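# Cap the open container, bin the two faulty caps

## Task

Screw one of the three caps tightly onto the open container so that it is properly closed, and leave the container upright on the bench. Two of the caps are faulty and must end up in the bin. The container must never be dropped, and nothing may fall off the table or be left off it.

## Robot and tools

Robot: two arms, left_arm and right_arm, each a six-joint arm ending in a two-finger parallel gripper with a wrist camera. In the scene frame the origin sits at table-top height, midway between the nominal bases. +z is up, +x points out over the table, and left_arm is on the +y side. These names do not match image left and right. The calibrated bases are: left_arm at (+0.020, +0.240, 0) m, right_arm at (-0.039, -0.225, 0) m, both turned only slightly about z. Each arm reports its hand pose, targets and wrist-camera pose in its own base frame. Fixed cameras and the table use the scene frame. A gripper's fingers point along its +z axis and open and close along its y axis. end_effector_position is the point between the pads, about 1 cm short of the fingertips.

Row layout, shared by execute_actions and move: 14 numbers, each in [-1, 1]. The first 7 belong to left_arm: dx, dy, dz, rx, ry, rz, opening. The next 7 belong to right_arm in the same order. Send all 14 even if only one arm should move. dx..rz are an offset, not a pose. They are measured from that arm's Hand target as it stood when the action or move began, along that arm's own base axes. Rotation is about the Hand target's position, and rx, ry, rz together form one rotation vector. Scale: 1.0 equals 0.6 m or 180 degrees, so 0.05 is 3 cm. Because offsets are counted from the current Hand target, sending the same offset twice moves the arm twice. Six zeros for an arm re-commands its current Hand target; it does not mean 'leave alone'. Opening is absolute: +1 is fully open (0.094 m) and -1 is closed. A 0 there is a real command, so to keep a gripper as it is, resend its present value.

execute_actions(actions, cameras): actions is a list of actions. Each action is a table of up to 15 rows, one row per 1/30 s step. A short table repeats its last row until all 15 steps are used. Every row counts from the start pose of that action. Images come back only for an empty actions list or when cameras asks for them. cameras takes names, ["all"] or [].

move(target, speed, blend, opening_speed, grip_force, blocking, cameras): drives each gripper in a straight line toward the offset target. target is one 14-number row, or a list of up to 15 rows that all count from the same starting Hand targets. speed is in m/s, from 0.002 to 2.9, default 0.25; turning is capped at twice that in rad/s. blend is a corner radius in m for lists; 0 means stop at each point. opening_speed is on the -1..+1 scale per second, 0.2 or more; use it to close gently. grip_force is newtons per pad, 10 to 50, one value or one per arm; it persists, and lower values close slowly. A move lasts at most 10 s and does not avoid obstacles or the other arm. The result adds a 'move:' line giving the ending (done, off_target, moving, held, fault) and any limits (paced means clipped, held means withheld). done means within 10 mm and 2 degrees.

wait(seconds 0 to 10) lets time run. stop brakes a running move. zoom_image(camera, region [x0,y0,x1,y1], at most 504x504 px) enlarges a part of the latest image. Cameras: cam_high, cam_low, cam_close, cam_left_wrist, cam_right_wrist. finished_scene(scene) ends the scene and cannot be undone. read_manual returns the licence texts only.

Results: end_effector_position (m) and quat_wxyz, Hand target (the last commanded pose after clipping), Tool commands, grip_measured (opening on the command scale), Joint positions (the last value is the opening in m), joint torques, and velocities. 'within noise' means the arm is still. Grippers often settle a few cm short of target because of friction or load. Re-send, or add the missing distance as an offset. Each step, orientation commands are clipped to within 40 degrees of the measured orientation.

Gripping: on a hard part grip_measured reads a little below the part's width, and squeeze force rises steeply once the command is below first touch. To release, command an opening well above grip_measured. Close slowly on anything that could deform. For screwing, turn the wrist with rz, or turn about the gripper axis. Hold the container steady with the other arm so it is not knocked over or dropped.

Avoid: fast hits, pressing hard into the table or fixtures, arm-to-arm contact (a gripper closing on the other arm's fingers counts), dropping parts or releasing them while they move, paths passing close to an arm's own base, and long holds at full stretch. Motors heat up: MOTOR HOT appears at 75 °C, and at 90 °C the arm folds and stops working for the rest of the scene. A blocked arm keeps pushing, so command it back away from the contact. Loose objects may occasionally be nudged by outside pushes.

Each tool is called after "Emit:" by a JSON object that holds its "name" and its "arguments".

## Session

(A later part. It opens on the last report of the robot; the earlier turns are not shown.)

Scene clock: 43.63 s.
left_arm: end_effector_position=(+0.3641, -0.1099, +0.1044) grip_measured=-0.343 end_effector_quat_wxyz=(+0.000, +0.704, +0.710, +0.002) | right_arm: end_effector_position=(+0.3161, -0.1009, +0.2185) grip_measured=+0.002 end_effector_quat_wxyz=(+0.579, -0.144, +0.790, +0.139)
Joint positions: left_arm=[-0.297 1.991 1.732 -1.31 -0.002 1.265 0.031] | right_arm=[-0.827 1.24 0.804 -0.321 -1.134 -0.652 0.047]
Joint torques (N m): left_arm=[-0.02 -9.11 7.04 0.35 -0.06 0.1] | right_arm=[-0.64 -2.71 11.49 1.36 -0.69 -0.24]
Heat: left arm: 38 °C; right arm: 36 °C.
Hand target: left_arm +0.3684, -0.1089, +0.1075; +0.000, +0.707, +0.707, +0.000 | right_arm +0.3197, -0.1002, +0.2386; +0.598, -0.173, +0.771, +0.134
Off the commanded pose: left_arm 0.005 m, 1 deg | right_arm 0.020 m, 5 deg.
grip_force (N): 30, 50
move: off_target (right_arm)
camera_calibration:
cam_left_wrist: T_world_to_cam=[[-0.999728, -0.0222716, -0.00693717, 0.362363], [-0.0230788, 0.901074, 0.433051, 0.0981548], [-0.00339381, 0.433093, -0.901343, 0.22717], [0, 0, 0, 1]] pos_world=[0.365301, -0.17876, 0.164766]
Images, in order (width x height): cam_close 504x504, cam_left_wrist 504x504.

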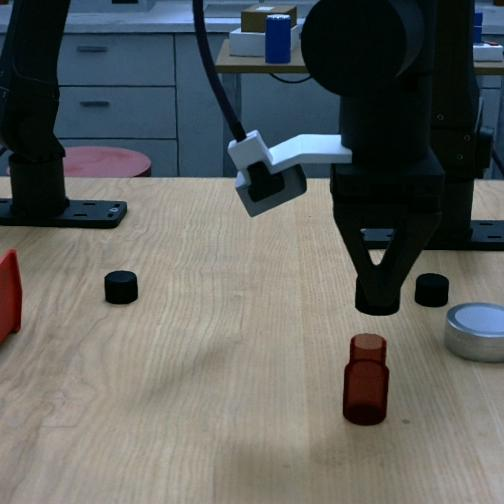

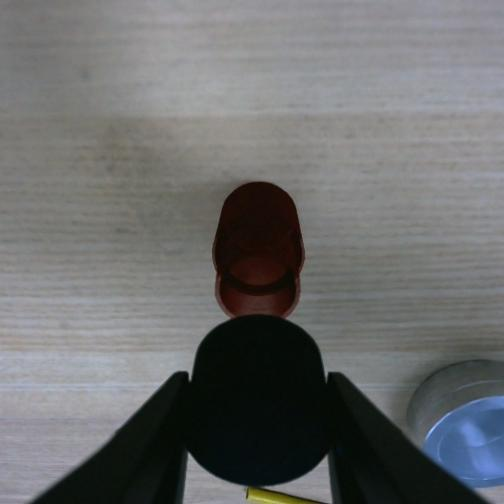

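Emit:
{"name": "move", "arguments": {"target": [-0.0033, -0.0162, -0.0383, 0, 0, 0, -0.45, 0, 0, 0, 0, 0, 0, 0], "speed": 0.05, "cameras": ["cam_close", "cam_left_wrist"]}}

Scene clock: 45.20 s.
left_arm: end_effector_position=(+0.3644, -0.1174, +0.0933) grip_measured=-0.343 end_effector_quat_wxyz=(+0.002, +0.710, +0.704, +0.002) | right_arm: end_effector_position=(+0.3161, -0.1009, +0.2185) grip_measured=+0.002 end_effector_quat_wxyz=(+0.579, -0.144, +0.790, +0.139)
Joint positions: left_arm=[-0.315 2 1.701 -1.267 -0.002 1.265 0.031] | right_arm=[-0.827 1.24 0.804 -0.321 -1.134 -0.652 0.047]
Joint torques (N m): left_arm=[-0.61 -9.24 3.44 0.74 -0.06 -0.1] | right_arm=[-0.58 -2.71 11.33 1.36 -0.72 -0.15]
Heat: left arm: 38 °C; right arm: 36 °C.
Hand target: left_arm +0.3664, -0.1187, +0.0845; +0.000, +0.707, +0.707, +0.000 | right_arm +0.3197, -0.1002, +0.2386; +0.598, -0.173, +0.771, +0.134
Off the commanded pose: left_arm 0.009 m, 1 deg | right_arm 0.020 m, 5 deg.
grip_force (N): 30, 50
move: off_target (right_arm)
camera_calibration:
cam_left_wrist: T_world_to_cam=[[-0.999945, -0.00380846, -0.00980239, 0.365026], [-0.00767108, 0.901757, 0.432175, 0.104213], [0.00719346, 0.432226, -0.901736, 0.216498], [0, 0, 0, 1]] pos_world=[0.364248, -0.186161, 0.153764]
Images, in order (width x height): cam_close 504x504, cam_left_wrist 504x504.

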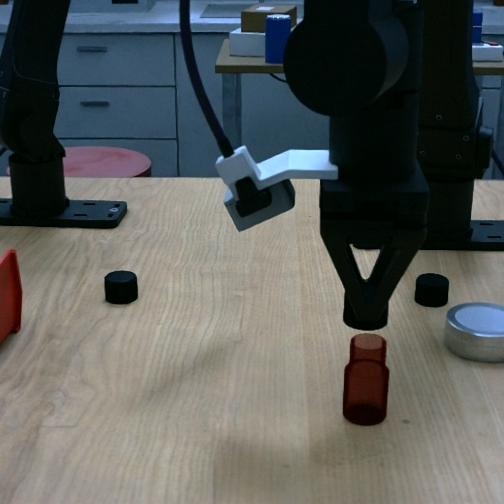

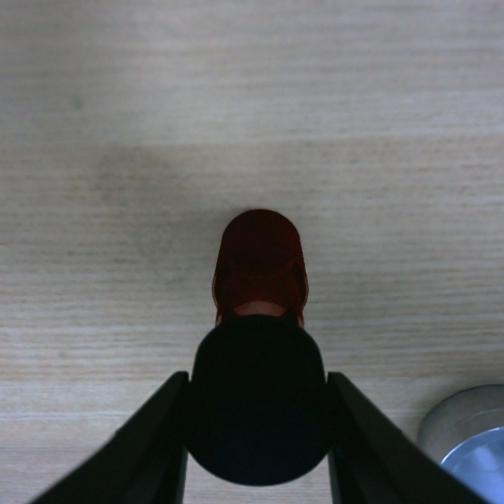

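Emit:
{"name": "move", "arguments": {"target": [-0.0008, 0.0008, -0.0267, 0, 0, 0, -0.45, 0, 0, 0, 0, 0, 0, 0], "speed": 0.05, "cameras": ["cam_close", "cam_left_wrist"]}}

Scene clock: 46.53 s.
left_arm: end_effector_position=(+0.3642, -0.1173, +0.0779) grip_measured=-0.343 end_effector_quat_wxyz=(+0.003, +0.710, +0.704, +0.003) | right_arm: end_effector_position=(+0.3161, -0.1009, +0.2185) grip_measured=+0.002 end_effector_quat_wxyz=(+0.579, -0.144, +0.790, +0.139)
Joint positions: left_arm=[-0.315 2.003 1.645 -1.205 -0.002 1.265 0.031] | right_arm=[-0.827 1.24 0.804 -0.321 -1.134 -0.652 0.047]
Joint torques (N m): left_arm=[-0.49 -9.13 3.4 0.76 -0.07 -0.08] | right_arm=[-0.46 -2.63 11.38 1.32 -0.78 -0.15]
Heat: left arm: 38 °C; right arm: 36 °C.
Hand target: left_arm +0.3660, -0.1182, +0.0685; +0.000, +0.707, +0.707, +0.000 | right_arm +0.3197, -0.1002, +0.2386; +0.598, -0.173, +0.771, +0.134
Off the commanded pose: left_arm 0.010 m, 1 deg | right_arm 0.020 m, 5 deg.
grip_force (N): 30, 50
move: off_target (right_arm)
camera_calibration:
cam_left_wrist: T_world_to_cam=[[-0.999928, -0.00383979, -0.0113659, 0.364787], [-0.00837113, 0.901955, 0.431749, 0.111085], [0.00859368, 0.431813, -0.901922, 0.202099], [0, 0, 0, 1]] pos_world=[0.363954, -0.186062, 0.138463]
Images, in order (width x height): cam_close 504x504, cam_left_wrist 504x504.

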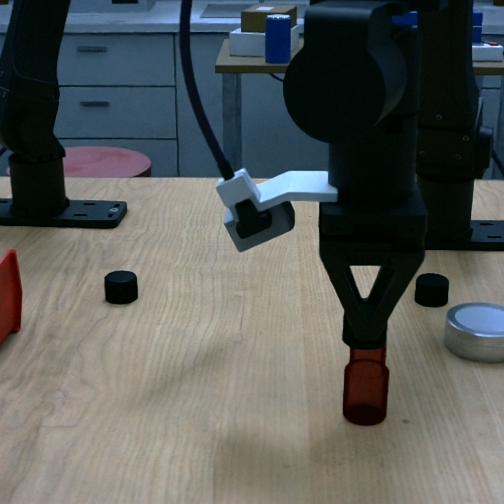

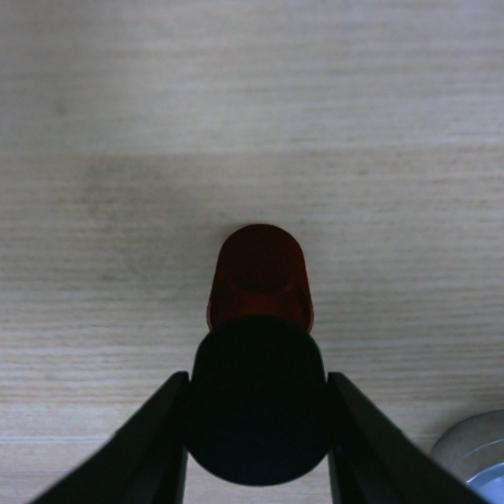

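Emit:
{"name": "zoom_image", "arguments": {"camera": "cam_close", "region": [310, 270, 420, 430]}}

Scaled by 3.150.

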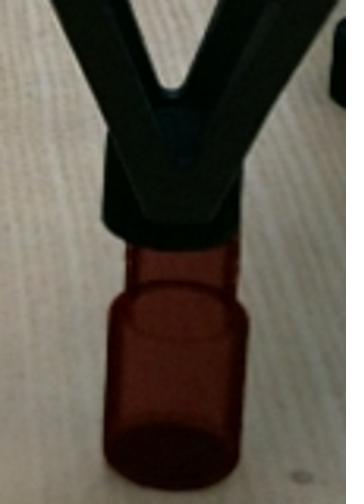

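Emit:
{"name": "move", "arguments": {"target": [[0, 0.0233, 0.05, 0, 0, 0, -0.45, 0, 0, 0, 0, 0, 0, 0], [0, 0.0042, 0.0267, 0, 0, 0, -0.45, 0, 0, 0, 0, 0, 0, 0], [0, 0.0042, 0, 0, 0, 0, -0.45, 0, 0, 0, 0, 0, 0, 0]], "speed": [0.1, 0.05, 0.05], "cameras": ["cam_close", "cam_left_wrist"]}}

Emit:
{"name": "zoom_image", "arguments": {"camera": "cam_close", "region": [310, 270, 420, 430]}}

Scene clock: 49.57 s.
left_arm: end_effector_position=(+0.3645, -0.1149, +0.0772) grip_measured=-0.343 end_effector_quat_wxyz=(+0.002, +0.711, +0.703, +0.002) | right_arm: end_effector_position=(+0.3161, -0.1009, +0.2185) grip_measured=+0.002 end_effector_quat_wxyz=(+0.579, -0.144, +0.790, +0.139)
Joint positions: left_arm=[-0.309 2.003 1.642 -1.204 -0.002 1.274 0.031] | right_arm=[-0.827 1.24 0.804 -0.321 -1.134 -0.652 0.047]
Joint torques (N m): left_arm=[-0.5 -9.36 3.4 0.76 -0.08 -0.09] | right_arm=[-0.62 -2.88 11.52 1.3 -0.73 -0.26]
Heat: left arm: 38 °C; right arm: 36 °C.
Hand target: left_arm +0.3660, -0.1157, +0.0685; +0.000, +0.707, +0.707, +0.000 | right_arm +0.3197, -0.1002, +0.2386; +0.598, -0.173, +0.771, +0.134
Off the commanded pose: left_arm 0.009 m, 1 deg | right_arm 0.020 m, 5 deg.
grip_force (N): 30, 50
move: off_target (right_arm)
camera_calibration:
cam_left_wrist: T_world_to_cam=[[-0.999951, -0.000768892, -0.00989561, 0.365358], [-0.00497061, 0.901758, 0.432213, 0.108017], [0.00859112, 0.432241, -0.901717, 0.200434], [0, 0, 0, 1]] pos_world=[0.364155, -0.18376, 0.137664]
Images, in order (width x height): cam_close 504x504, cam_left_wrist 504x504.

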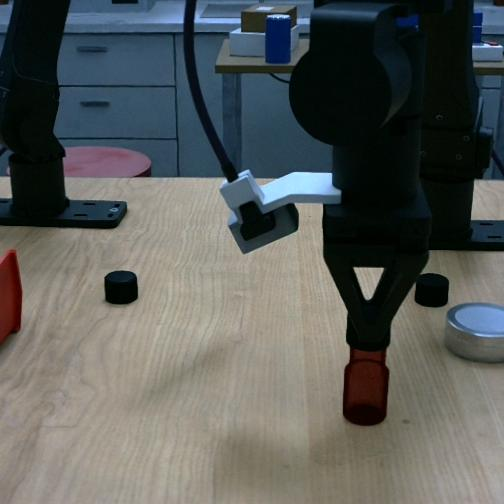

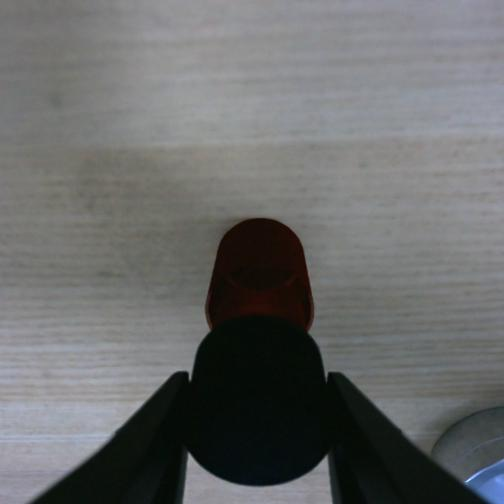

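Scaled by 3.150.

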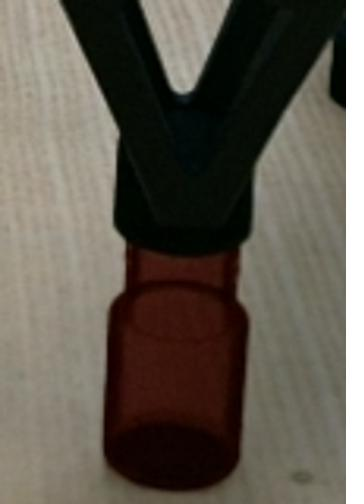

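Emit:
{"name": "move", "arguments": {"target": [0, 0, -0.0133, 0, 0, 0, -0.45, 0, 0, 0, 0, 0, 0, 0], "speed": 0.03}}

Emit:
{"name": "move", "arguments": {"target": [0, 0, -0.01, 0, 0, 0, -0.45, 0, 0, 0, 0, 0, 0, 0], "speed": 0.03, "cameras": ["cam_close", "cam_left_wrist"]}}

Scene clock: 50.77 s.
left_arm: end_effector_position=(+0.3648, -0.1150, +0.0710) grip_measured=-0.343 end_effector_quat_wxyz=(+0.004, +0.711, +0.703, +0.003) | right_arm: end_effector_position=(+0.3161, -0.1009, +0.2185) grip_measured=+0.002 end_effector_quat_wxyz=(+0.579, -0.144, +0.790, +0.139)
Joint positions: left_arm=[-0.309 2.003 1.617 -1.175 -0.002 1.274 0.031] | right_arm=[-0.827 1.24 0.804 -0.321 -1.134 -0.652 0.047]
Joint torques (N m): left_arm=[-0.51 -8.98 3.33 0.75 -0.08 -0.1] | right_arm=[-0.55 -2.96 11.45 1.29 -0.79 -0.22]
Heat: left arm: 39 °C; right arm: 36 °C.
Hand target: left_arm +0.3660, -0.1157, +0.0605; +0.000, +0.707, +0.707, +0.000 | right_arm +0.3197, -0.1002, +0.2386; +0.598, -0.173, +0.771, +0.134
Off the commanded pose: left_arm 0.011 m, 1 deg | right_arm 0.020 m, 5 deg.
grip_force (N): 30, 50
move: off_target (left_arm, right_arm)

Scene clock: 51.83 s.
left_arm: end_effector_position=(+0.3646, -0.1149, +0.0642) grip_measured=-0.343 end_effector_quat_wxyz=(+0.003, +0.711, +0.703, +0.003) | right_arm: end_effector_position=(+0.3161, -0.1009, +0.2185) grip_measured=+0.002 end_effector_quat_wxyz=(+0.579, -0.144, +0.790, +0.139)
Joint positions: left_arm=[-0.309 2.009 1.599 -1.153 -0.002 1.274 0.031] | right_arm=[-0.827 1.24 0.804 -0.321 -1.134 -0.652 0.047]
Joint torques (N m): left_arm=[-0.51 -9.18 3.34 0.75 -0.07 -0.1] | right_arm=[-0.53 -2.76 11.28 1.33 -0.72 -0.23]
Heat: left arm: 39 °C; right arm: 36 °C.
Hand target: left_arm +0.3660, -0.1157, +0.0545; +0.000, +0.707, +0.707, +0.000 | right_arm +0.3197, -0.1002, +0.2386; +0.598, -0.173, +0.771, +0.134
Off the commanded pose: left_arm 0.010 m, 1 deg | right_arm 0.020 m, 5 deg.
grip_force (N): 30, 50
move: off_target (right_arm)
camera_calibration:
cam_left_wrist: T_world_to_cam=[[-0.999936, -0.000752044, -0.0113264, 0.365312], [-0.00556933, 0.901956, 0.431793, 0.113901], [0.00989118, 0.431828, -0.901902, 0.188276], [0, 0, 0, 1]] pos_world=[0.36406, -0.183762, 0.124763]
Images, in order (width x height): cam_close 504x504, cam_left_wrist 504x504.

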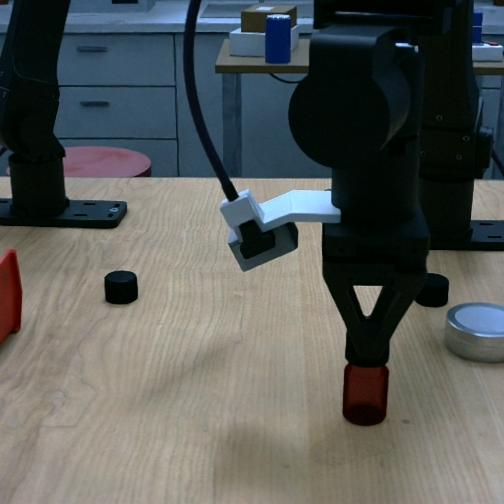

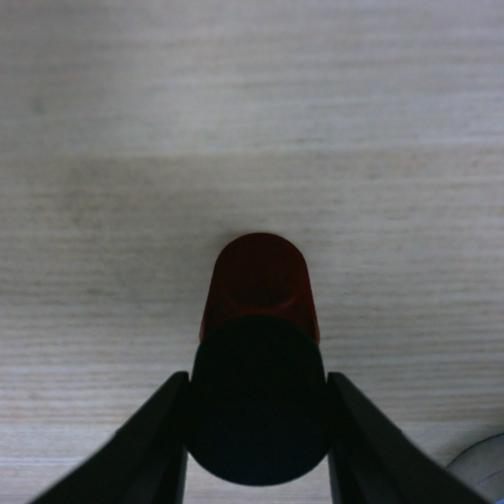

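Emit:
{"name": "move", "arguments": {"target": [0, 0, -0.0067, 0, 0, 0, -0.45, 0, 0, 0, 0, 0, 0, 0], "speed": 0.03}}

Emit:
{"name": "move", "arguments": {"target": [0, 0, -0.0067, 0, 0, 0, -0.45, 0, 0, 0, 0, 0, 0, 0], "speed": 0.03, "cameras": ["cam_close", "cam_left_wrist"]}}

Emit:
{"name": "zoom_image", "arguments": {"camera": "cam_close", "region": [310, 270, 420, 430]}}

Scene clock: 52.93 s.
left_arm: end_effector_position=(+0.3646, -0.1143, +0.0635) grip_measured=-0.343 end_effector_quat_wxyz=(+0.003, +0.711, +0.703, +0.003) | right_arm: end_effector_position=(+0.3161, -0.1009, +0.2185) grip_measured=+0.002 end_effector_quat_wxyz=(+0.579, -0.144, +0.790, +0.139)
Joint positions: left_arm=[-0.308 2.009 1.596 -1.15 -0.002 1.274 0.031] | right_arm=[-0.827 1.24 0.804 -0.321 -1.134 -0.652 0.047]
Joint torques (N m): left_arm=[-0.55 -8.95 2.73 0.85 -0.06 -0.09] | right_arm=[-0.77 -2.77 11.37 1.37 -0.69 -0.21]
Heat: left arm: 39 °C; right arm: 36 °C.
Hand target: left_arm +0.3660, -0.1157, +0.0505; +0.000, +0.707, +0.707, +0.000 | right_arm +0.3197, -0.1002, +0.2386; +0.598, -0.173, +0.771, +0.134
Off the commanded pose: left_arm 0.013 m, 1 deg | right_arm 0.020 m, 5 deg.
grip_force (N): 30, 50
move: off_target (left_arm, right_arm)

Scene clock: 53.93 s.
left_arm: end_effector_position=(+0.3645, -0.1143, +0.0627) grip_measured=-0.343 end_effector_quat_wxyz=(+0.003, +0.709, +0.706, +0.003) | right_arm: end_effector_position=(+0.3161, -0.1009, +0.2185) grip_measured=+0.002 end_effector_quat_wxyz=(+0.579, -0.144, +0.790, +0.139)
Joint positions: left_arm=[-0.308 2.009 1.593 -1.147 -0.002 1.268 0.031] | right_arm=[-0.827 1.24 0.804 -0.321 -1.134 -0.652 0.047]
Joint torques (N m): left_arm=[-0.54 -8.73 2.09 0.95 -0.06 -0.1] | right_arm=[-0.62 -2.74 11.36 1.35 -0.7 -0.21]
Heat: left arm: 39 °C; right arm: 36 °C.
Hand target: left_arm +0.3660, -0.1157, +0.0465; +0.000, +0.707, +0.707, +0.000 | right_arm +0.3197, -0.1002, +0.2386; +0.598, -0.173, +0.771, +0.134
Off the commanded pose: left_arm 0.016 m, 0 deg | right_arm 0.020 m, 5 deg.
grip_force (N): 30, 50
move: off_target (left_arm, right_arm)
camera_calibration:
cam_left_wrist: T_world_to_cam=[[-0.9999, -0.00840135, -0.0113363, 0.364367], [-0.0124731, 0.901896, 0.431773, 0.116472], [0.00659671, 0.431871, -0.901911, 0.187737], [0, 0, 0, 1]] pos_world=[0.364545, -0.183063, 0.123163]
Images, in order (width x height): cam_close 504x504, cam_left_wrist 504x504.

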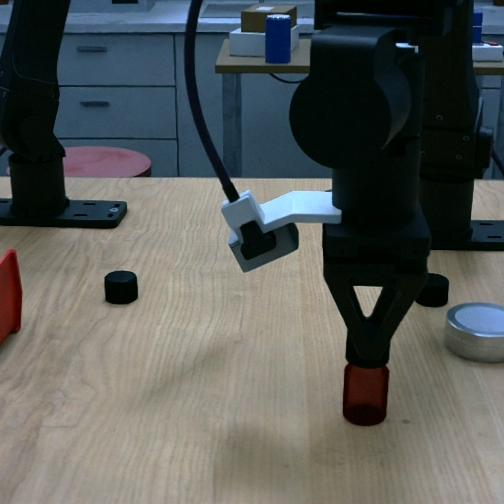

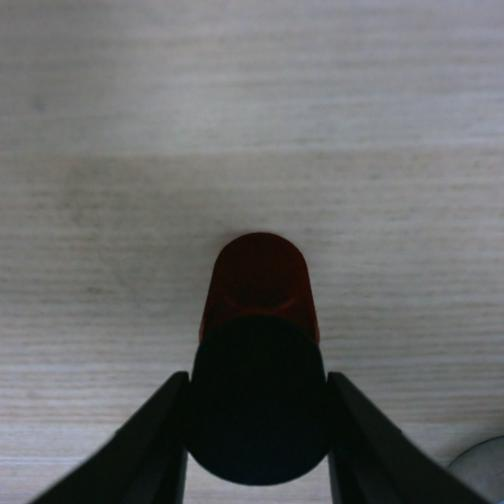

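Scaled by 3.150.

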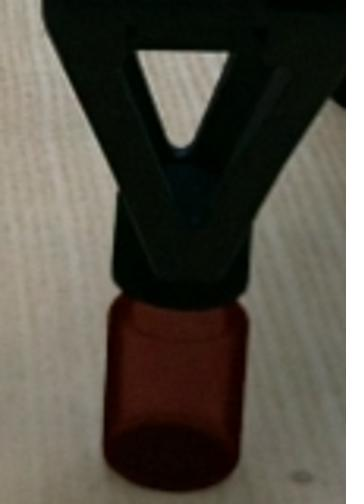

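Emit:
{"name": "move", "arguments": {"target": [0, 0, 0.01, 0, 0, 0, -0.45, 0, 0, 0, 0, 0, 0, 0], "speed": 0.05}}

Emit:
{"name": "move", "arguments": {"target": [0, 0, 0.0, 0, 0, 0, -0.1, 0, 0, 0, 0, 0, 0, 0], "opening_speed": 0.5, "cameras": ["cam_close", "cam_left_wrist"]}}

Emit:
{"name": "zoom_image", "arguments": {"camera": "cam_close", "region": [310, 270, 420, 430]}}

Scene clock: 55.13 s.
left_arm: end_effector_position=(+0.3645, -0.1143, +0.0627) grip_measured=-0.343 end_effector_quat_wxyz=(+0.003, +0.709, +0.706, +0.003) | right_arm: end_effector_position=(+0.3161, -0.1009, +0.2185) grip_measured=+0.002 end_effector_quat_wxyz=(+0.579, -0.144, +0.790, +0.139)
Joint positions: left_arm=[-0.308 2.009 1.593 -1.147 -0.002 1.268 0.031] | right_arm=[-0.827 1.24 0.804 -0.321 -1.134 -0.652 0.047]
Joint torques (N m): left_arm=[-0.53 -9.02 3.33 0.76 -0.06 -0.09] | right_arm=[-0.72 -2.78 11.36 1.33 -0.73 -0.17]
Heat: left arm: 39 °C; right arm: 36 °C.
Hand target: left_arm +0.3660, -0.1157, +0.0525; +0.000, +0.707, +0.707, +0.000 | right_arm +0.3197, -0.1002, +0.2386; +0.598, -0.173, +0.771, +0.134
Off the commanded pose: left_arm 0.010 m, 0 deg | right_arm 0.020 m, 5 deg.
grip_force (N): 30, 50
move: off_target (right_arm)

Scene clock: 56.33 s.
left_arm: end_effector_position=(+0.3648, -0.1150, +0.0610) grip_measured=-0.103 end_effector_quat_wxyz=(+0.002, +0.709, +0.706, +0.002) | right_arm: end_effector_position=(+0.3161, -0.1009, +0.2185) grip_measured=+0.002 end_effector_quat_wxyz=(+0.579, -0.144, +0.790, +0.139)
Joint positions: left_arm=[-0.309 2.014 1.593 -1.144 -0.002 1.266 0.042] | right_arm=[-0.827 1.24 0.804 -0.321 -1.134 -0.652 0.047]
Joint torques (N m): left_arm=[-0.53 -9.36 3.36 0.74 -0.06 -0.09] | right_arm=[-0.61 -2.76 11.28 1.28 -0.74 -0.17]
Heat: left arm: 39 °C; right arm: 36 °C.
Hand target: left_arm +0.3660, -0.1157, +0.0525; +0.000, +0.707, +0.707, +0.000 | right_arm +0.3197, -0.1002, +0.2386; +0.598, -0.173, +0.771, +0.134
Off the commanded pose: left_arm 0.009 m, 0 deg | right_arm 0.020 m, 5 deg.
grip_force (N): 30, 50
move: off_target (right_arm)
camera_calibration:
cam_left_wrist: T_world_to_cam=[[-0.999916, -0.00846029, -0.00981819, 0.364546], [-0.0118731, 0.901698, 0.432202, 0.117623], [0.00519649, 0.432283, -0.901723, 0.18711], [0, 0, 0, 1]] pos_world=[0.364939, -0.183861, 0.121464]
Images, in order (width x height): cam_close 504x504, cam_left_wrist 504x504.

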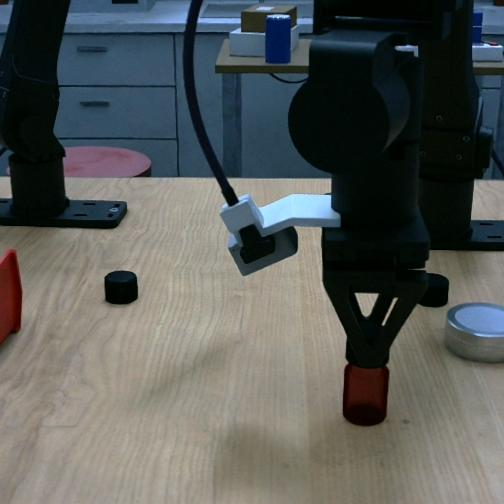

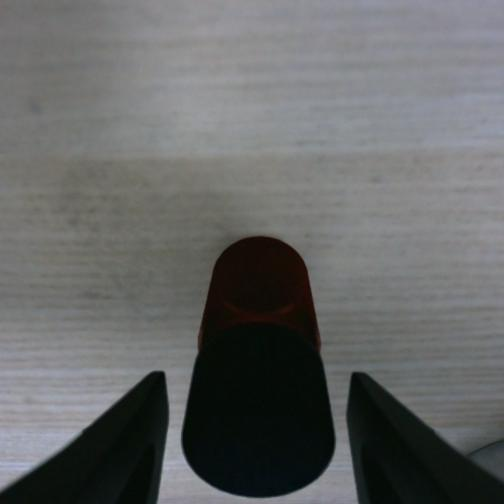

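Scaled by 3.150.

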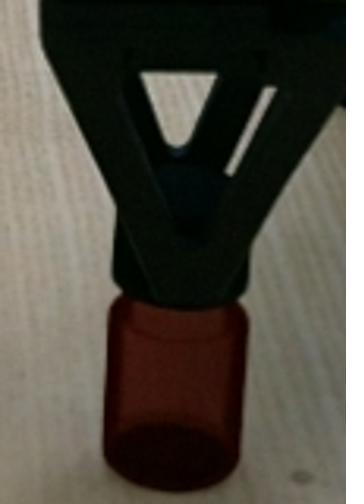

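Emit:
{"name": "move", "arguments": {"target": [[0, 0, 0.0, 0, 0, 0, 0.15, 0, 0, 0, 0, 0, 0, 0], [0, 0, 0.1, 0, 0, 0, 0.15, 0, 0, 0, 0, 0, 0, 0]], "speed": 0.12, "cameras": ["cam_close", "cam_left_wrist", "cam_low"]}}

Emit:
{"name": "zoom_image", "arguments": {"camera": "cam_close", "region": [310, 270, 420, 430]}}

Emit:
{"name": "zoom_image", "arguments": {"camera": "cam_low", "region": [220, 220, 320, 300]}}

Scene clock: 58.90 s.
left_arm: end_effector_position=(+0.3628, -0.1144, +0.1015) grip_measured=+0.147 end_effector_quat_wxyz=(-0.009, +0.709, +0.706, -0.003) | right_arm: end_effector_position=(+0.3161, -0.1009, +0.2185) grip_measured=+0.002 end_effector_quat_wxyz=(+0.579, -0.144, +0.790, +0.139)
Joint positions: left_arm=[-0.309 2.014 1.754 -1.329 -0.002 1.266 0.054] | right_arm=[-0.827 1.24 0.804 -0.321 -1.134 -0.652 0.047]
Joint torques (N m): left_arm=[-0.55 -11.19 6.72 0.34 -0.06 -0.08] | right_arm=[-0.51 -2.73 11.4 1.34 -0.69 -0.19]
Heat: left arm: 39 °C; right arm: 36 °C.
Hand target: left_arm +0.3660, -0.1157, +0.1125; +0.000, +0.707, +0.707, +0.000 | right_arm +0.3197, -0.1002, +0.2386; +0.598, -0.173, +0.771, +0.134
Off the commanded pose: left_arm 0.012 m, 1 deg | right_arm 0.020 m, 5 deg.
grip_force (N): 30, 50
move: off_target (left_arm, right_arm)
camera_calibration:
cam_left_wrist: T_world_to_cam=[[-0.999874, -0.00846024, 0.013464, 0.360575], [-0.00168971, 0.898452, 0.439069, 0.0947417], [-0.0158114, 0.438991, -0.898353, 0.231353], [0, 0, 0, 1]] pos_world=[0.364348, -0.183632, 0.161383]
Images, in order (width x height): cam_low 504x504, cam_close 504x504, cam_left_wrist 504x504.

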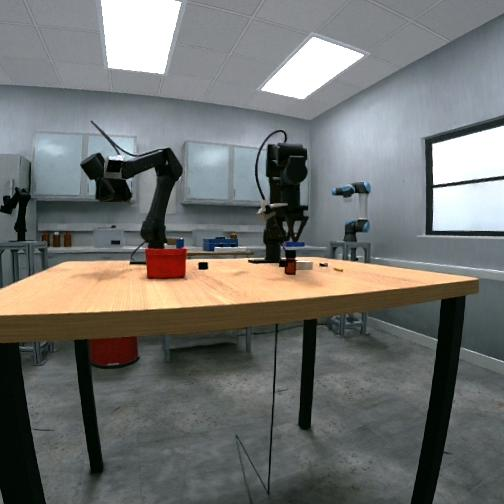

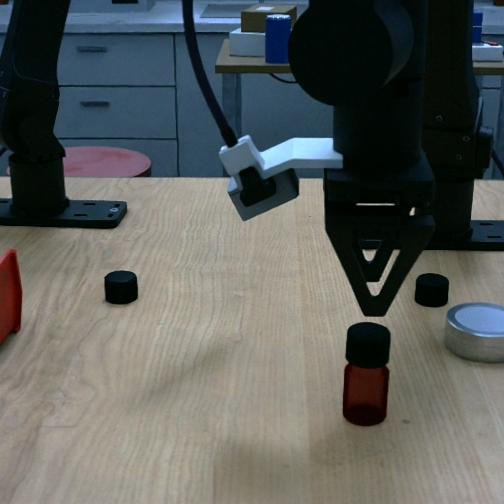

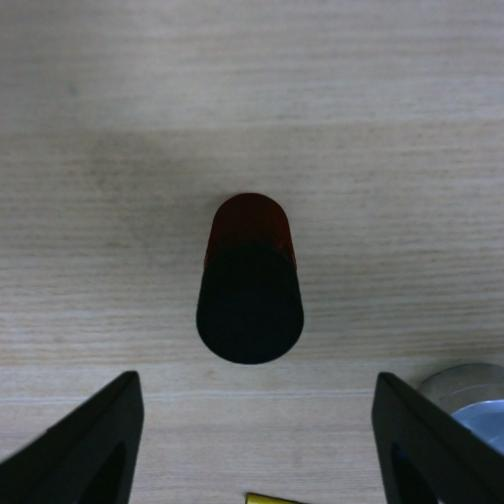

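Scaled by 3.150.

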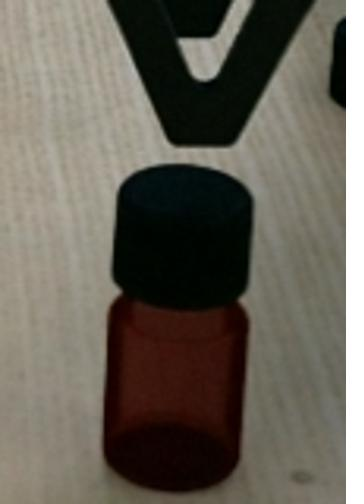

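Scaled by 5.040.

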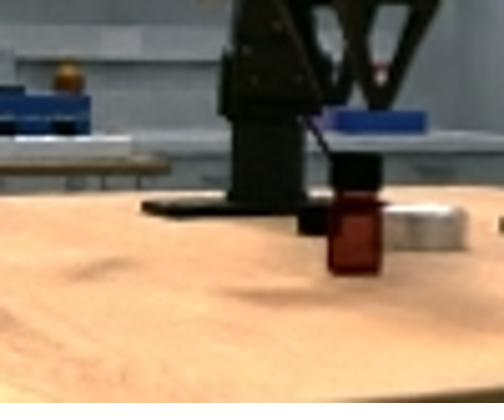

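Emit:
{"name": "move", "arguments": {"target": [[-0.0433, 0.1595, 0.0625, 0, 0, 0.4, -0.1, 0.1672, 0.1670, 0.0023, 0.0256, -0.0379, 0.0480, 0.0], [-0.1267, 0.2928, 0.0958, 0, 0, 0.8167, -0.1, 0.1128, 0.7627, -0.1477, 0.0512, -0.0758, 0.0961, 0.6]], "speed": [0.3, 0.3], "blend": [0.05, 0], "cameras": ["cam_close", "cam_right_wrist", "cam_high"]}}

Scene clock: 67.23 s.
left_arm: end_effector_position=(+0.2996, +0.0569, +0.1622) grip_measured=-0.097 end_effector_quat_wxyz=(-0.005, -0.465, +0.885, -0.003) | right_arm: end_effector_position=(+0.3758, +0.3564, +0.1266) grip_measured=+0.598 end_effector_quat_wxyz=(+0.635, -0.275, +0.674, +0.258)
Joint positions: left_arm=[0.189 1.712 1.602 -1.469 0.008 -0.777 0.042] | right_arm=[0.748 2.021 0.765 1.196 -0.026 -0.003 0.075]
Joint torques (N m): left_arm=[0.38 -10.7 3.28 0.37 -0.04 -0.13] | right_arm=[0.05 -6.76 8.23 2.53 0.25 -0.03]
Heat: left arm: 40 °C; right arm: 39 °C.
Hand target: left_arm +0.2899, +0.0600, +0.1700; +0.000, -0.477, +0.879, +0.000 | right_arm +0.3874, +0.3574, +0.1500; +0.670, -0.253, +0.647, +0.262
Off the commanded pose: left_arm 0.013 m, 2 deg | right_arm 0.026 m, 6 deg.
grip_force (N): 30, 50
move: off_target (left_arm, right_arm); target 2's new opening was sent with right_arm's hand 0.026 m and 6 deg from that target
camera_calibration:
cam_right_wrist: T_world_to_cam=[[0.688187, -0.725533, -0.000166437, -0.000251905], [-0.348229, -0.330103, -0.877365, 0.398005], [0.636502, 0.603849, -0.479824, -0.305501], [0, 0, 0, 1]] pos_world=[0.333222, 0.315677, 0.202609]
Images, in order (width x height): cam_high 504x504, cam_close 504x504, cam_right_wrist 504x504.

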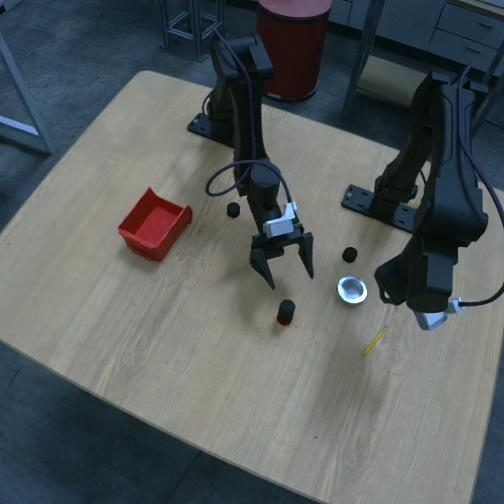

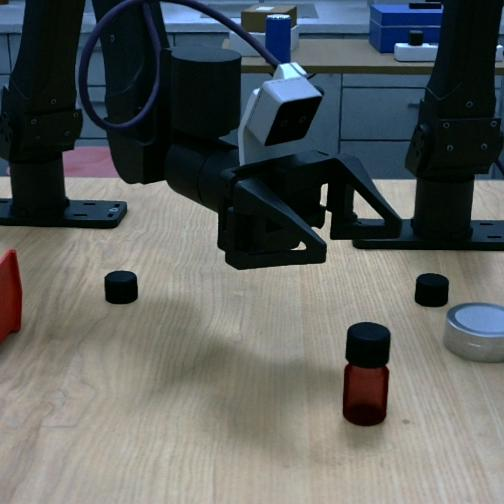

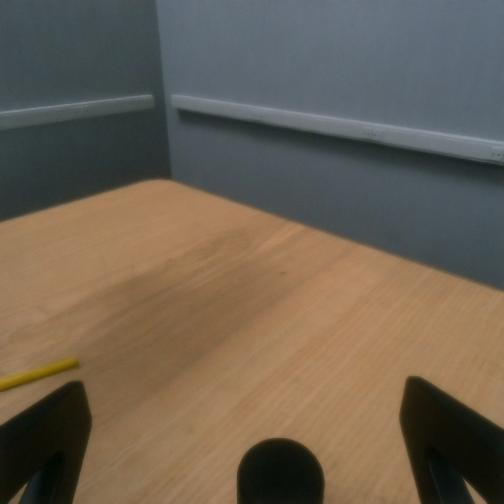

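Emit:
{"name": "move", "arguments": {"target": [0, 0, 0, 0, 0, 0, -0.1, 0.0378, 0.0223, -0.0167, 0, 0, 0, 0.6], "speed": 0.15, "cameras": ["cam_right_wrist"]}}

Scene clock: 69.10 s.
left_arm: end_effector_position=(+0.2996, +0.0569, +0.1622) grip_measured=-0.097 end_effector_quat_wxyz=(-0.005, -0.465, +0.885, -0.003) | right_arm: end_effector_position=(+0.4021, +0.3672, +0.1215) grip_measured=+0.598 end_effector_quat_wxyz=(+0.643, -0.267, +0.671, +0.255)
Joint positions: left_arm=[0.189 1.712 1.602 -1.469 0.008 -0.777 0.042] | right_arm=[0.73 2.118 0.88 1.196 -0.026 -0.003 0.075]
Joint torques (N m): left_arm=[0.39 -10.7 3.26 0.37 -0.06 -0.13] | right_arm=[-0.58 -7.56 8.64 2.43 0.08 -0.07]
Heat: left arm: 40 °C; right arm: 40 °C.
Hand target: left_arm +0.2899, +0.0600, +0.1700; +0.000, -0.477, +0.879, +0.000 | right_arm +0.4101, +0.3708, +0.1400; +0.670, -0.253, +0.647, +0.262
Off the commanded pose: left_arm 0.013 m, 2 deg | right_arm 0.020 m, 4 deg.
grip_force (N): 30, 50
move: off_target (left_arm, right_arm)
camera_calibration:
cam_right_wrist: T_world_to_cam=[[0.674723, -0.738071, 0.0000129744, -0.000576926], [-0.342128, -0.312779, -0.886069, 0.398515], [0.653986, 0.597846, -0.463554, -0.337989], [0, 0, 0, 1]] pos_world=[0.357773, 0.326287, 0.196435]
Images, in order (width x height): cam_right_wrist 504x504.

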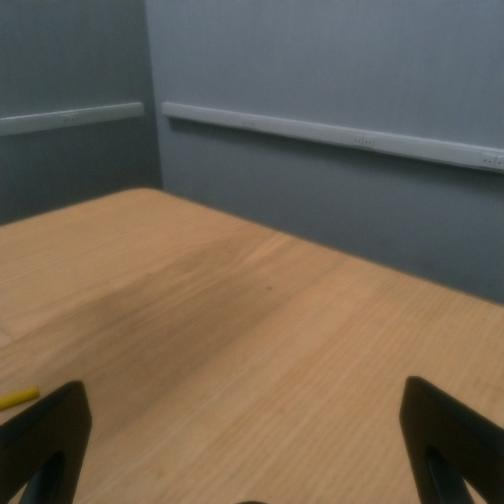

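Emit:
{"name": "move", "arguments": {"target": [0, 0, 0, 0, 0, 0, -0.1, 0.0, 0.0, -0.1, 0, 0, 0, 0.6], "speed": 0.15, "cameras": ["cam_right_wrist", "cam_close"]}}

Scene clock: 70.90 s.
left_arm: end_effector_position=(+0.2996, +0.0569, +0.1622) grip_measured=-0.097 end_effector_quat_wxyz=(-0.005, -0.465, +0.885, -0.003) | right_arm: end_effector_position=(+0.3992, +0.3714, +0.0569) grip_measured=+0.598 end_effector_quat_wxyz=(+0.633, -0.273, +0.678, +0.254)
Joint positions: left_arm=[0.189 1.712 1.602 -1.469 0.008 -0.777 0.042] | right_arm=[0.739 2.335 0.9 1.366 -0.026 -0.003 0.075]
Joint torques (N m): left_arm=[0.42 -10.71 3.3 0.38 -0.05 -0.12] | right_arm=[-0.84 -8.18 6.69 2.73 0.03 -0.07]
Heat: left arm: 40 °C; right arm: 41 °C.
Hand target: left_arm +0.2899, +0.0600, +0.1700; +0.000, -0.477, +0.879, +0.000 | right_arm +0.4101, +0.3708, +0.0800; +0.670, -0.253, +0.647, +0.262
Off the commanded pose: left_arm 0.013 m, 2 deg | right_arm 0.026 m, 6 deg.
grip_force (N): 30, 50
move: off_target (left_arm, right_arm)
camera_calibration:
cam_right_wrist: T_world_to_cam=[[0.681484, -0.731833, -0.000302843, -0.000555904], [-0.357176, -0.332241, -0.87295, 0.354029], [0.638753, 0.59501, -0.48781, -0.360086], [0, 0, 0, 1]] pos_world=[0.356835, 0.331471, 0.133396]
Images, in order (width x height): cam_close 504x504, cam_right_wrist 504x504.

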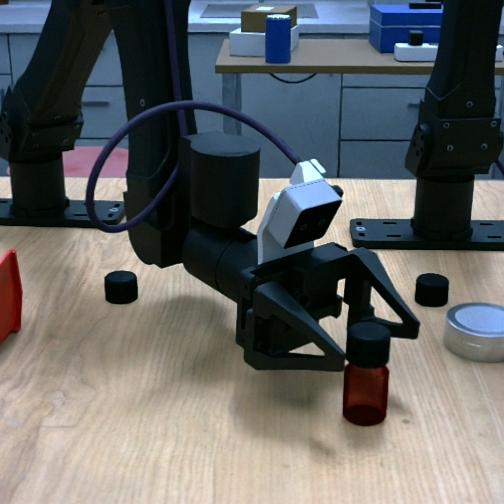

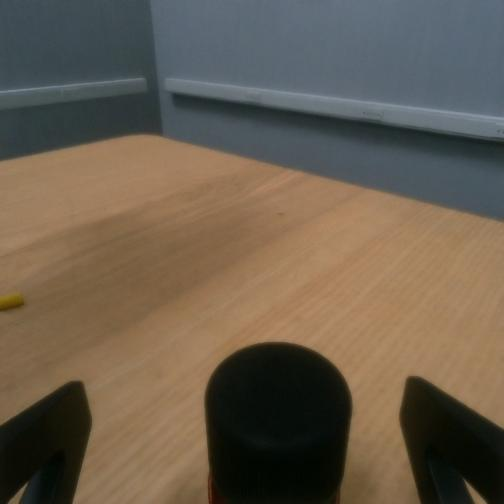

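Emit:
{"name": "move", "arguments": {"target": [0, 0, 0, 0, 0, 0, -0.1, 0.0026, -0.0026, -0.01, 0, 0, 0, 0.6], "speed": 0.1, "cameras": ["cam_right_wrist"]}}

Scene clock: 72.83 s.
left_arm: end_effector_position=(+0.2996, +0.0569, +0.1622) grip_measured=-0.097 end_effector_quat_wxyz=(-0.005, -0.465, +0.885, -0.003) | right_arm: end_effector_position=(+0.4048, +0.3663, +0.0557) grip_measured=+0.598 end_effector_quat_wxyz=(+0.639, -0.264, +0.676, +0.255)
Joint positions: left_arm=[0.189 1.712 1.602 -1.469 0.008 -0.777 0.042] | right_arm=[0.725 2.357 0.906 1.398 -0.026 0.006 0.075]
Joint torques (N m): left_arm=[0.4 -10.71 3.26 0.37 -0.05 -0.14] | right_arm=[-0.77 -7.83 6.69 2.59 0.02 -0.02]
Heat: left arm: 40 °C; right arm: 41 °C.
Hand target: left_arm +0.2899, +0.0600, +0.1700; +0.000, -0.477, +0.879, +0.000 | right_arm +0.4117, +0.3693, +0.0740; +0.670, -0.253, +0.647, +0.262
Off the commanded pose: left_arm 0.013 m, 2 deg | right_arm 0.020 m, 5 deg.
grip_force (N): 30, 50
move: off_target (left_arm, right_arm)
camera_calibration:
cam_right_wrist: T_world_to_cam=[[0.670885, -0.741504, -0.00927052, 0.000276618], [-0.356362, -0.311409, -0.880926, 0.345895], [0.650323, 0.594304, -0.473163, -0.366422], [0, 0, 0, 1]] pos_world=[0.361371, 0.325686, 0.131333]
Images, in order (width x height): cam_right_wrist 504x504.

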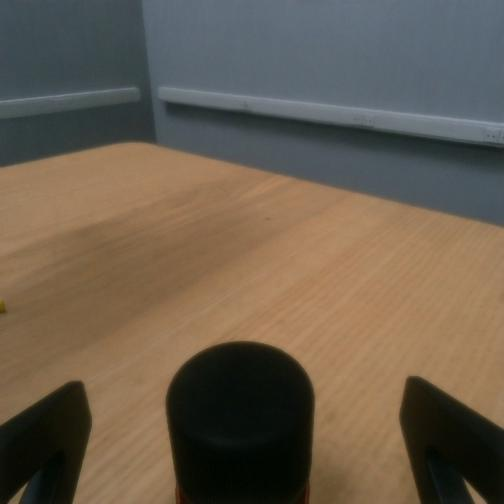

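Emit:
{"name": "move", "arguments": {"target": [0, 0, 0, 0, 0, 0, -0.1, 0.0, 0.0, -0.0417, 0, 0, 0, 0.6], "speed": 0.1, "cameras": ["cam_right_wrist", "cam_close"]}}

Scene clock: 73.97 s.
left_arm: end_effector_position=(+0.2996, +0.0569, +0.1622) grip_measured=-0.097 end_effector_quat_wxyz=(-0.005, -0.465, +0.885, -0.003) | right_arm: end_effector_position=(+0.4046, +0.3683, +0.0289) grip_measured=+0.598 end_effector_quat_wxyz=(+0.633, -0.266, +0.681, +0.254)
Joint positions: left_arm=[0.189 1.712 1.602 -1.469 0.008 -0.777 0.042] | right_arm=[0.728 2.447 0.935 1.443 -0.026 0.007 0.075]
Joint torques (N m): left_arm=[0.4 -10.74 3.28 0.37 -0.05 -0.12] | right_arm=[-0.77 -7.8 6.15 2.82 0.03 -0.04]
Heat: left arm: 40 °C; right arm: 42 °C.
Hand target: left_arm +0.2899, +0.0600, +0.1700; +0.000, -0.477, +0.879, +0.000 | right_arm +0.4117, +0.3693, +0.0490; +0.670, -0.253, +0.647, +0.262
Off the commanded pose: left_arm 0.013 m, 2 deg | right_arm 0.021 m, 6 deg.
grip_force (N): 30, 50
move: off_target (left_arm, right_arm)
camera_calibration:
cam_right_wrist: T_world_to_cam=[[0.673025, -0.739539, -0.010936, 0.00012845], [-0.367348, -0.321402, -0.872786, 0.330652], [0.641945, 0.591424, -0.48798, -0.375382], [0, 0, 0, 1]] pos_world=[0.362353, 0.328377, 0.105411]
Images, in order (width x height): cam_close 504x504, cam_right_wrist 504x504.

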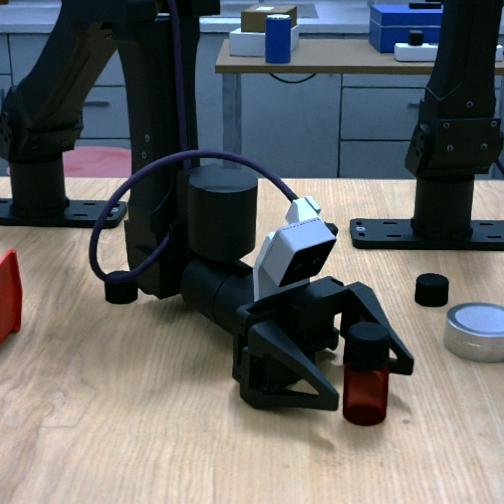

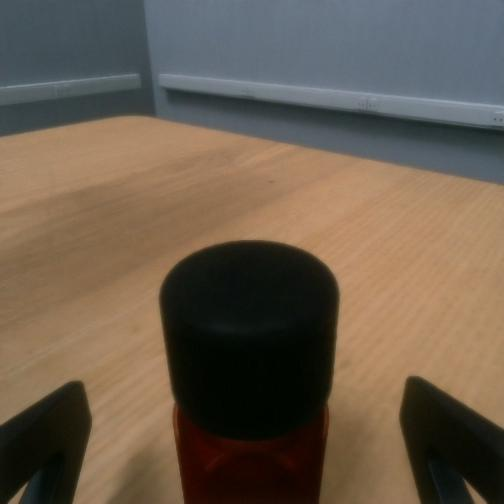

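Emit:
{"name": "move", "arguments": {"target": [0, 0, 0, 0, 0, 0, -0.1, 0, 0, 0, 0, 0, 0, -0.42], "opening_speed": 0.6, "grip_force": [30, 32], "cameras": ["cam_right_wrist"]}}

Scene clock: 77.10 s.
left_arm: end_effector_position=(+0.2996, +0.0569, +0.1622) grip_measured=-0.097 end_effector_quat_wxyz=(-0.005, -0.465, +0.885, -0.003) | right_arm: end_effector_position=(+0.4018, +0.3714, +0.0289) grip_measured=-0.326 end_effector_quat_wxyz=(+0.632, -0.269, +0.680, +0.256)
Joint positions: left_arm=[0.189 1.712 1.602 -1.469 0.008 -0.777 0.042] | right_arm=[0.736 2.447 0.935 1.443 -0.026 0.007 0.032]
Joint torques (N m): left_arm=[0.36 -10.73 3.29 0.37 -0.05 -0.13] | right_arm=[-0.57 -7.91 6.13 2.79 0.08 -0.04]
Heat: left arm: 40 °C; right arm: 43 °C.
Hand target: left_arm +0.2899, +0.0600, +0.1700; +0.000, -0.477, +0.879, +0.000 | right_arm +0.4117, +0.3693, +0.0490; +0.670, -0.253, +0.647, +0.262
Off the commanded pose: left_arm 0.013 m, 2 deg | right_arm 0.023 m, 6 deg.
grip_force (N): 30, 32
move: off_target (left_arm, right_arm)
camera_calibration:
cam_right_wrist: T_world_to_cam=[[0.678629, -0.734399, -0.0109578, 0.000102434], [-0.364886, -0.324154, -0.872802, 0.330623], [0.637433, 0.596307, -0.487952, -0.37536], [0, 0, 0, 1]] pos_world=[0.359837, 0.331078, 0.105412]
Images, in order (width x height): cam_right_wrist 504x504.

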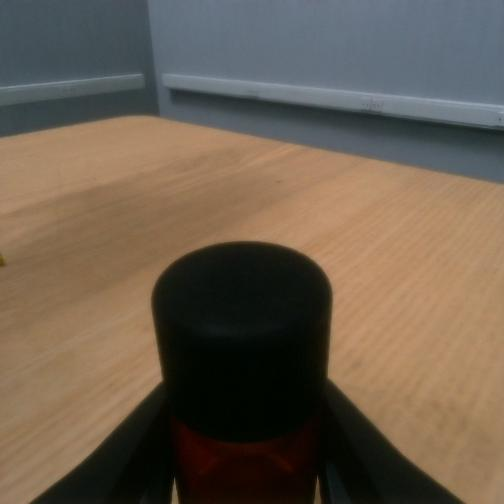

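Emit:
{"name": "move", "arguments": {"target": [[0.1282, -0.2667, -0.0833, 0, 0, 0, 0.0, 0, 0, 0, 0, 0, 0, -0.42], [0.1282, -0.293, -0.125, 0, 0, 0, 0.0, 0, 0, 0, 0, 0, 0, -0.42]], "speed": [0.2, 0.05], "cameras": ["cam_right_wrist", "cam_left_wrist", "cam_close"]}}

Scene clock: 80.63 s.
left_arm: end_effector_position=(+0.3636, -0.1163, +0.1029) grip_measured=-0.003 end_effector_quat_wxyz=(-0.002, -0.469, +0.883, -0.003) | right_arm: end_effector_position=(+0.4018, +0.3714, +0.0289) grip_measured=-0.326 end_effector_quat_wxyz=(+0.632, -0.269, +0.680, +0.256)
Joint positions: left_arm=[-0.309 1.997 1.735 -1.306 0.007 -1.285 0.047] | right_arm=[0.736 2.447 0.935 1.443 -0.026 0.007 0.032]
Joint torques (N m): left_arm=[-0.5 -9.32 3.48 0.74 -0.04 -0.14] | right_arm=[-0.58 -7.66 5.96 2.81 0.05 -0.1]
Heat: left arm: 40 °C; right arm: 45 °C.
Hand target: left_arm +0.3669, -0.1158, +0.0950; +0.000, -0.477, +0.879, +0.000 | right_arm +0.4117, +0.3693, +0.0490; +0.670, -0.253, +0.647, +0.262
Off the commanded pose: left_arm 0.009 m, 1 deg | right_arm 0.023 m, 6 deg.
grip_force (N): 30, 32
move: off_target (right_arm)
camera_calibration:
cam_left_wrist: T_world_to_cam=[[0.835268, -0.549844, 0.0000290119, -0.367531], [-0.494526, -0.751212, 0.437179, 0.0833143], [-0.240358, -0.365176, -0.899375, 0.221697], [0, 0, 0, 1]] pos_world=[0.401474, -0.0585393, 0.162976]
cam_right_wrist: T_world_to_cam=[[0.678629, -0.734399, -0.0109578, 0.000102434], [-0.364886, -0.324154, -0.872802, 0.330623], [0.637433, 0.596307, -0.487952, -0.37536], [0, 0, 0, 1]] pos_world=[0.359837, 0.331078, 0.105412]
Images, in order (width x height): cam_close 504x504, cam_left_wrist 504x504, cam_right_wrist 504x504.

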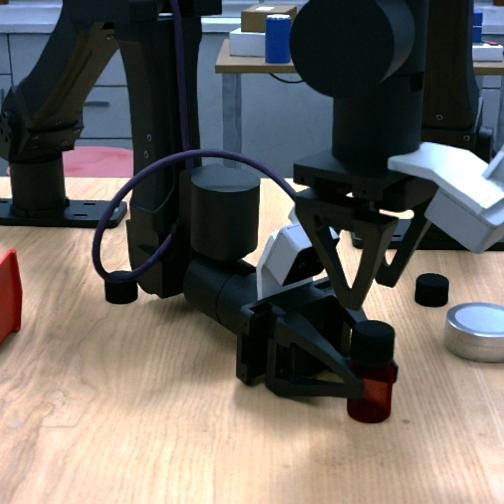

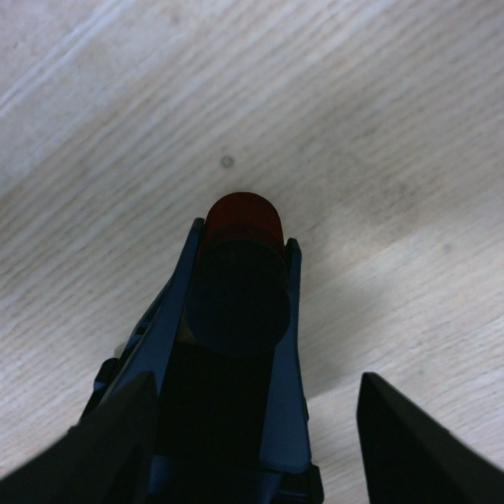

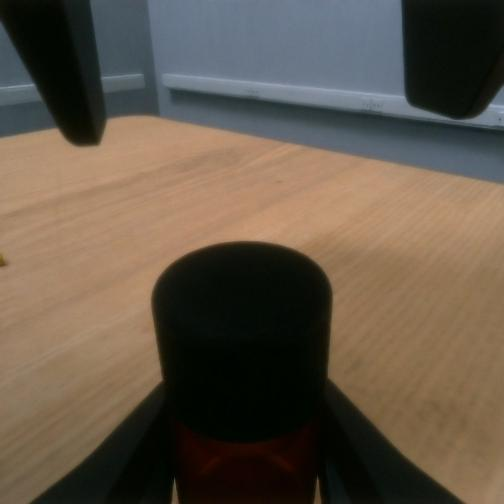

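Emit:
{"name": "move", "arguments": {"target": [[0.0032, 0.032, 0.02, 0, 0, 0, 0.0, 0, 0, 0, 0, 0, 0, -0.42], [-0.0035, 0.0097, -0.0083, 0, 0, 0, 0.0, 0, 0, 0, 0, 0, 0, -0.42]], "speed": [0.1, 0.05], "cameras": ["cam_right_wrist", "cam_left_wrist", "cam_close"]}}

Scene clock: 83.07 s.
left_arm: end_effector_position=(+0.3622, -0.1104, +0.0936) grip_measured=-0.003 end_effector_quat_wxyz=(-0.005, -0.469, +0.883, +0.001) | right_arm: end_effector_position=(+0.4018, +0.3714, +0.0289) grip_measured=-0.326 end_effector_quat_wxyz=(+0.632, -0.269, +0.680, +0.256)
Joint positions: left_arm=[-0.295 1.997 1.698 -1.28 0.007 -1.271 0.047] | right_arm=[0.736 2.447 0.935 1.443 -0.026 0.007 0.032]
Joint torques (N m): left_arm=[-0.54 -10.29 3.38 0.73 -0.05 -0.14] | right_arm=[-0.85 -7.87 6 2.8 0.01 -0.02]
Heat: left arm: 41 °C; right arm: 46 °C.
Hand target: left_arm +0.3648, -0.1100, +0.0900; +0.000, -0.477, +0.879, +0.000 | right_arm +0.4117, +0.3693, +0.0490; +0.670, -0.253, +0.647, +0.262
Off the commanded pose: left_arm 0.004 m, 1 deg | right_arm 0.023 m, 6 deg.
grip_force (N): 30, 32
move: off_target (right_arm)
camera_calibration:
cam_left_wrist: T_world_to_cam=[[0.835245, -0.549783, -0.0101717, -0.362139], [-0.490038, -0.752616, 0.439809, 0.0891899], [-0.249455, -0.362364, -0.898034, 0.218689], [0, 0, 0, 1]] pos_world=[0.400735, -0.052727, 0.15348]
cam_right_wrist: T_world_to_cam=[[0.678629, -0.734399, -0.0109578, 0.000102434], [-0.364886, -0.324154, -0.872802, 0.330623], [0.637433, 0.596307, -0.487952, -0.37536], [0, 0, 0, 1]] pos_world=[0.359837, 0.331078, 0.105412]
Images, in order (width x height): cam_close 504x504, cam_left_wrist 504x504, cam_right_wrist 504x504.

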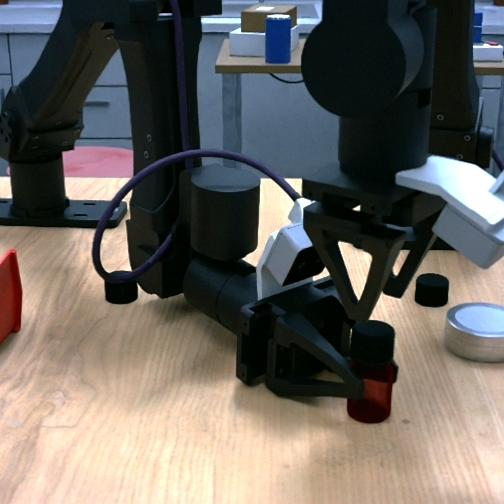

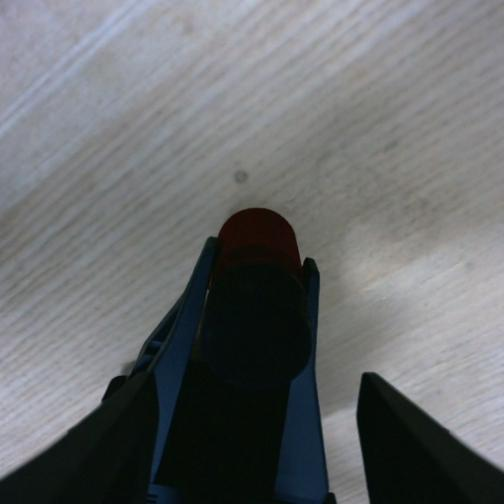

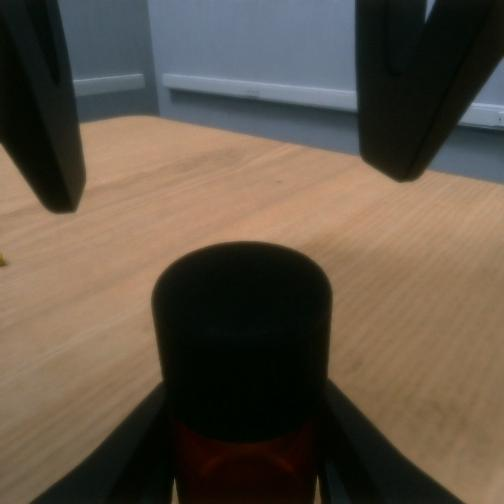

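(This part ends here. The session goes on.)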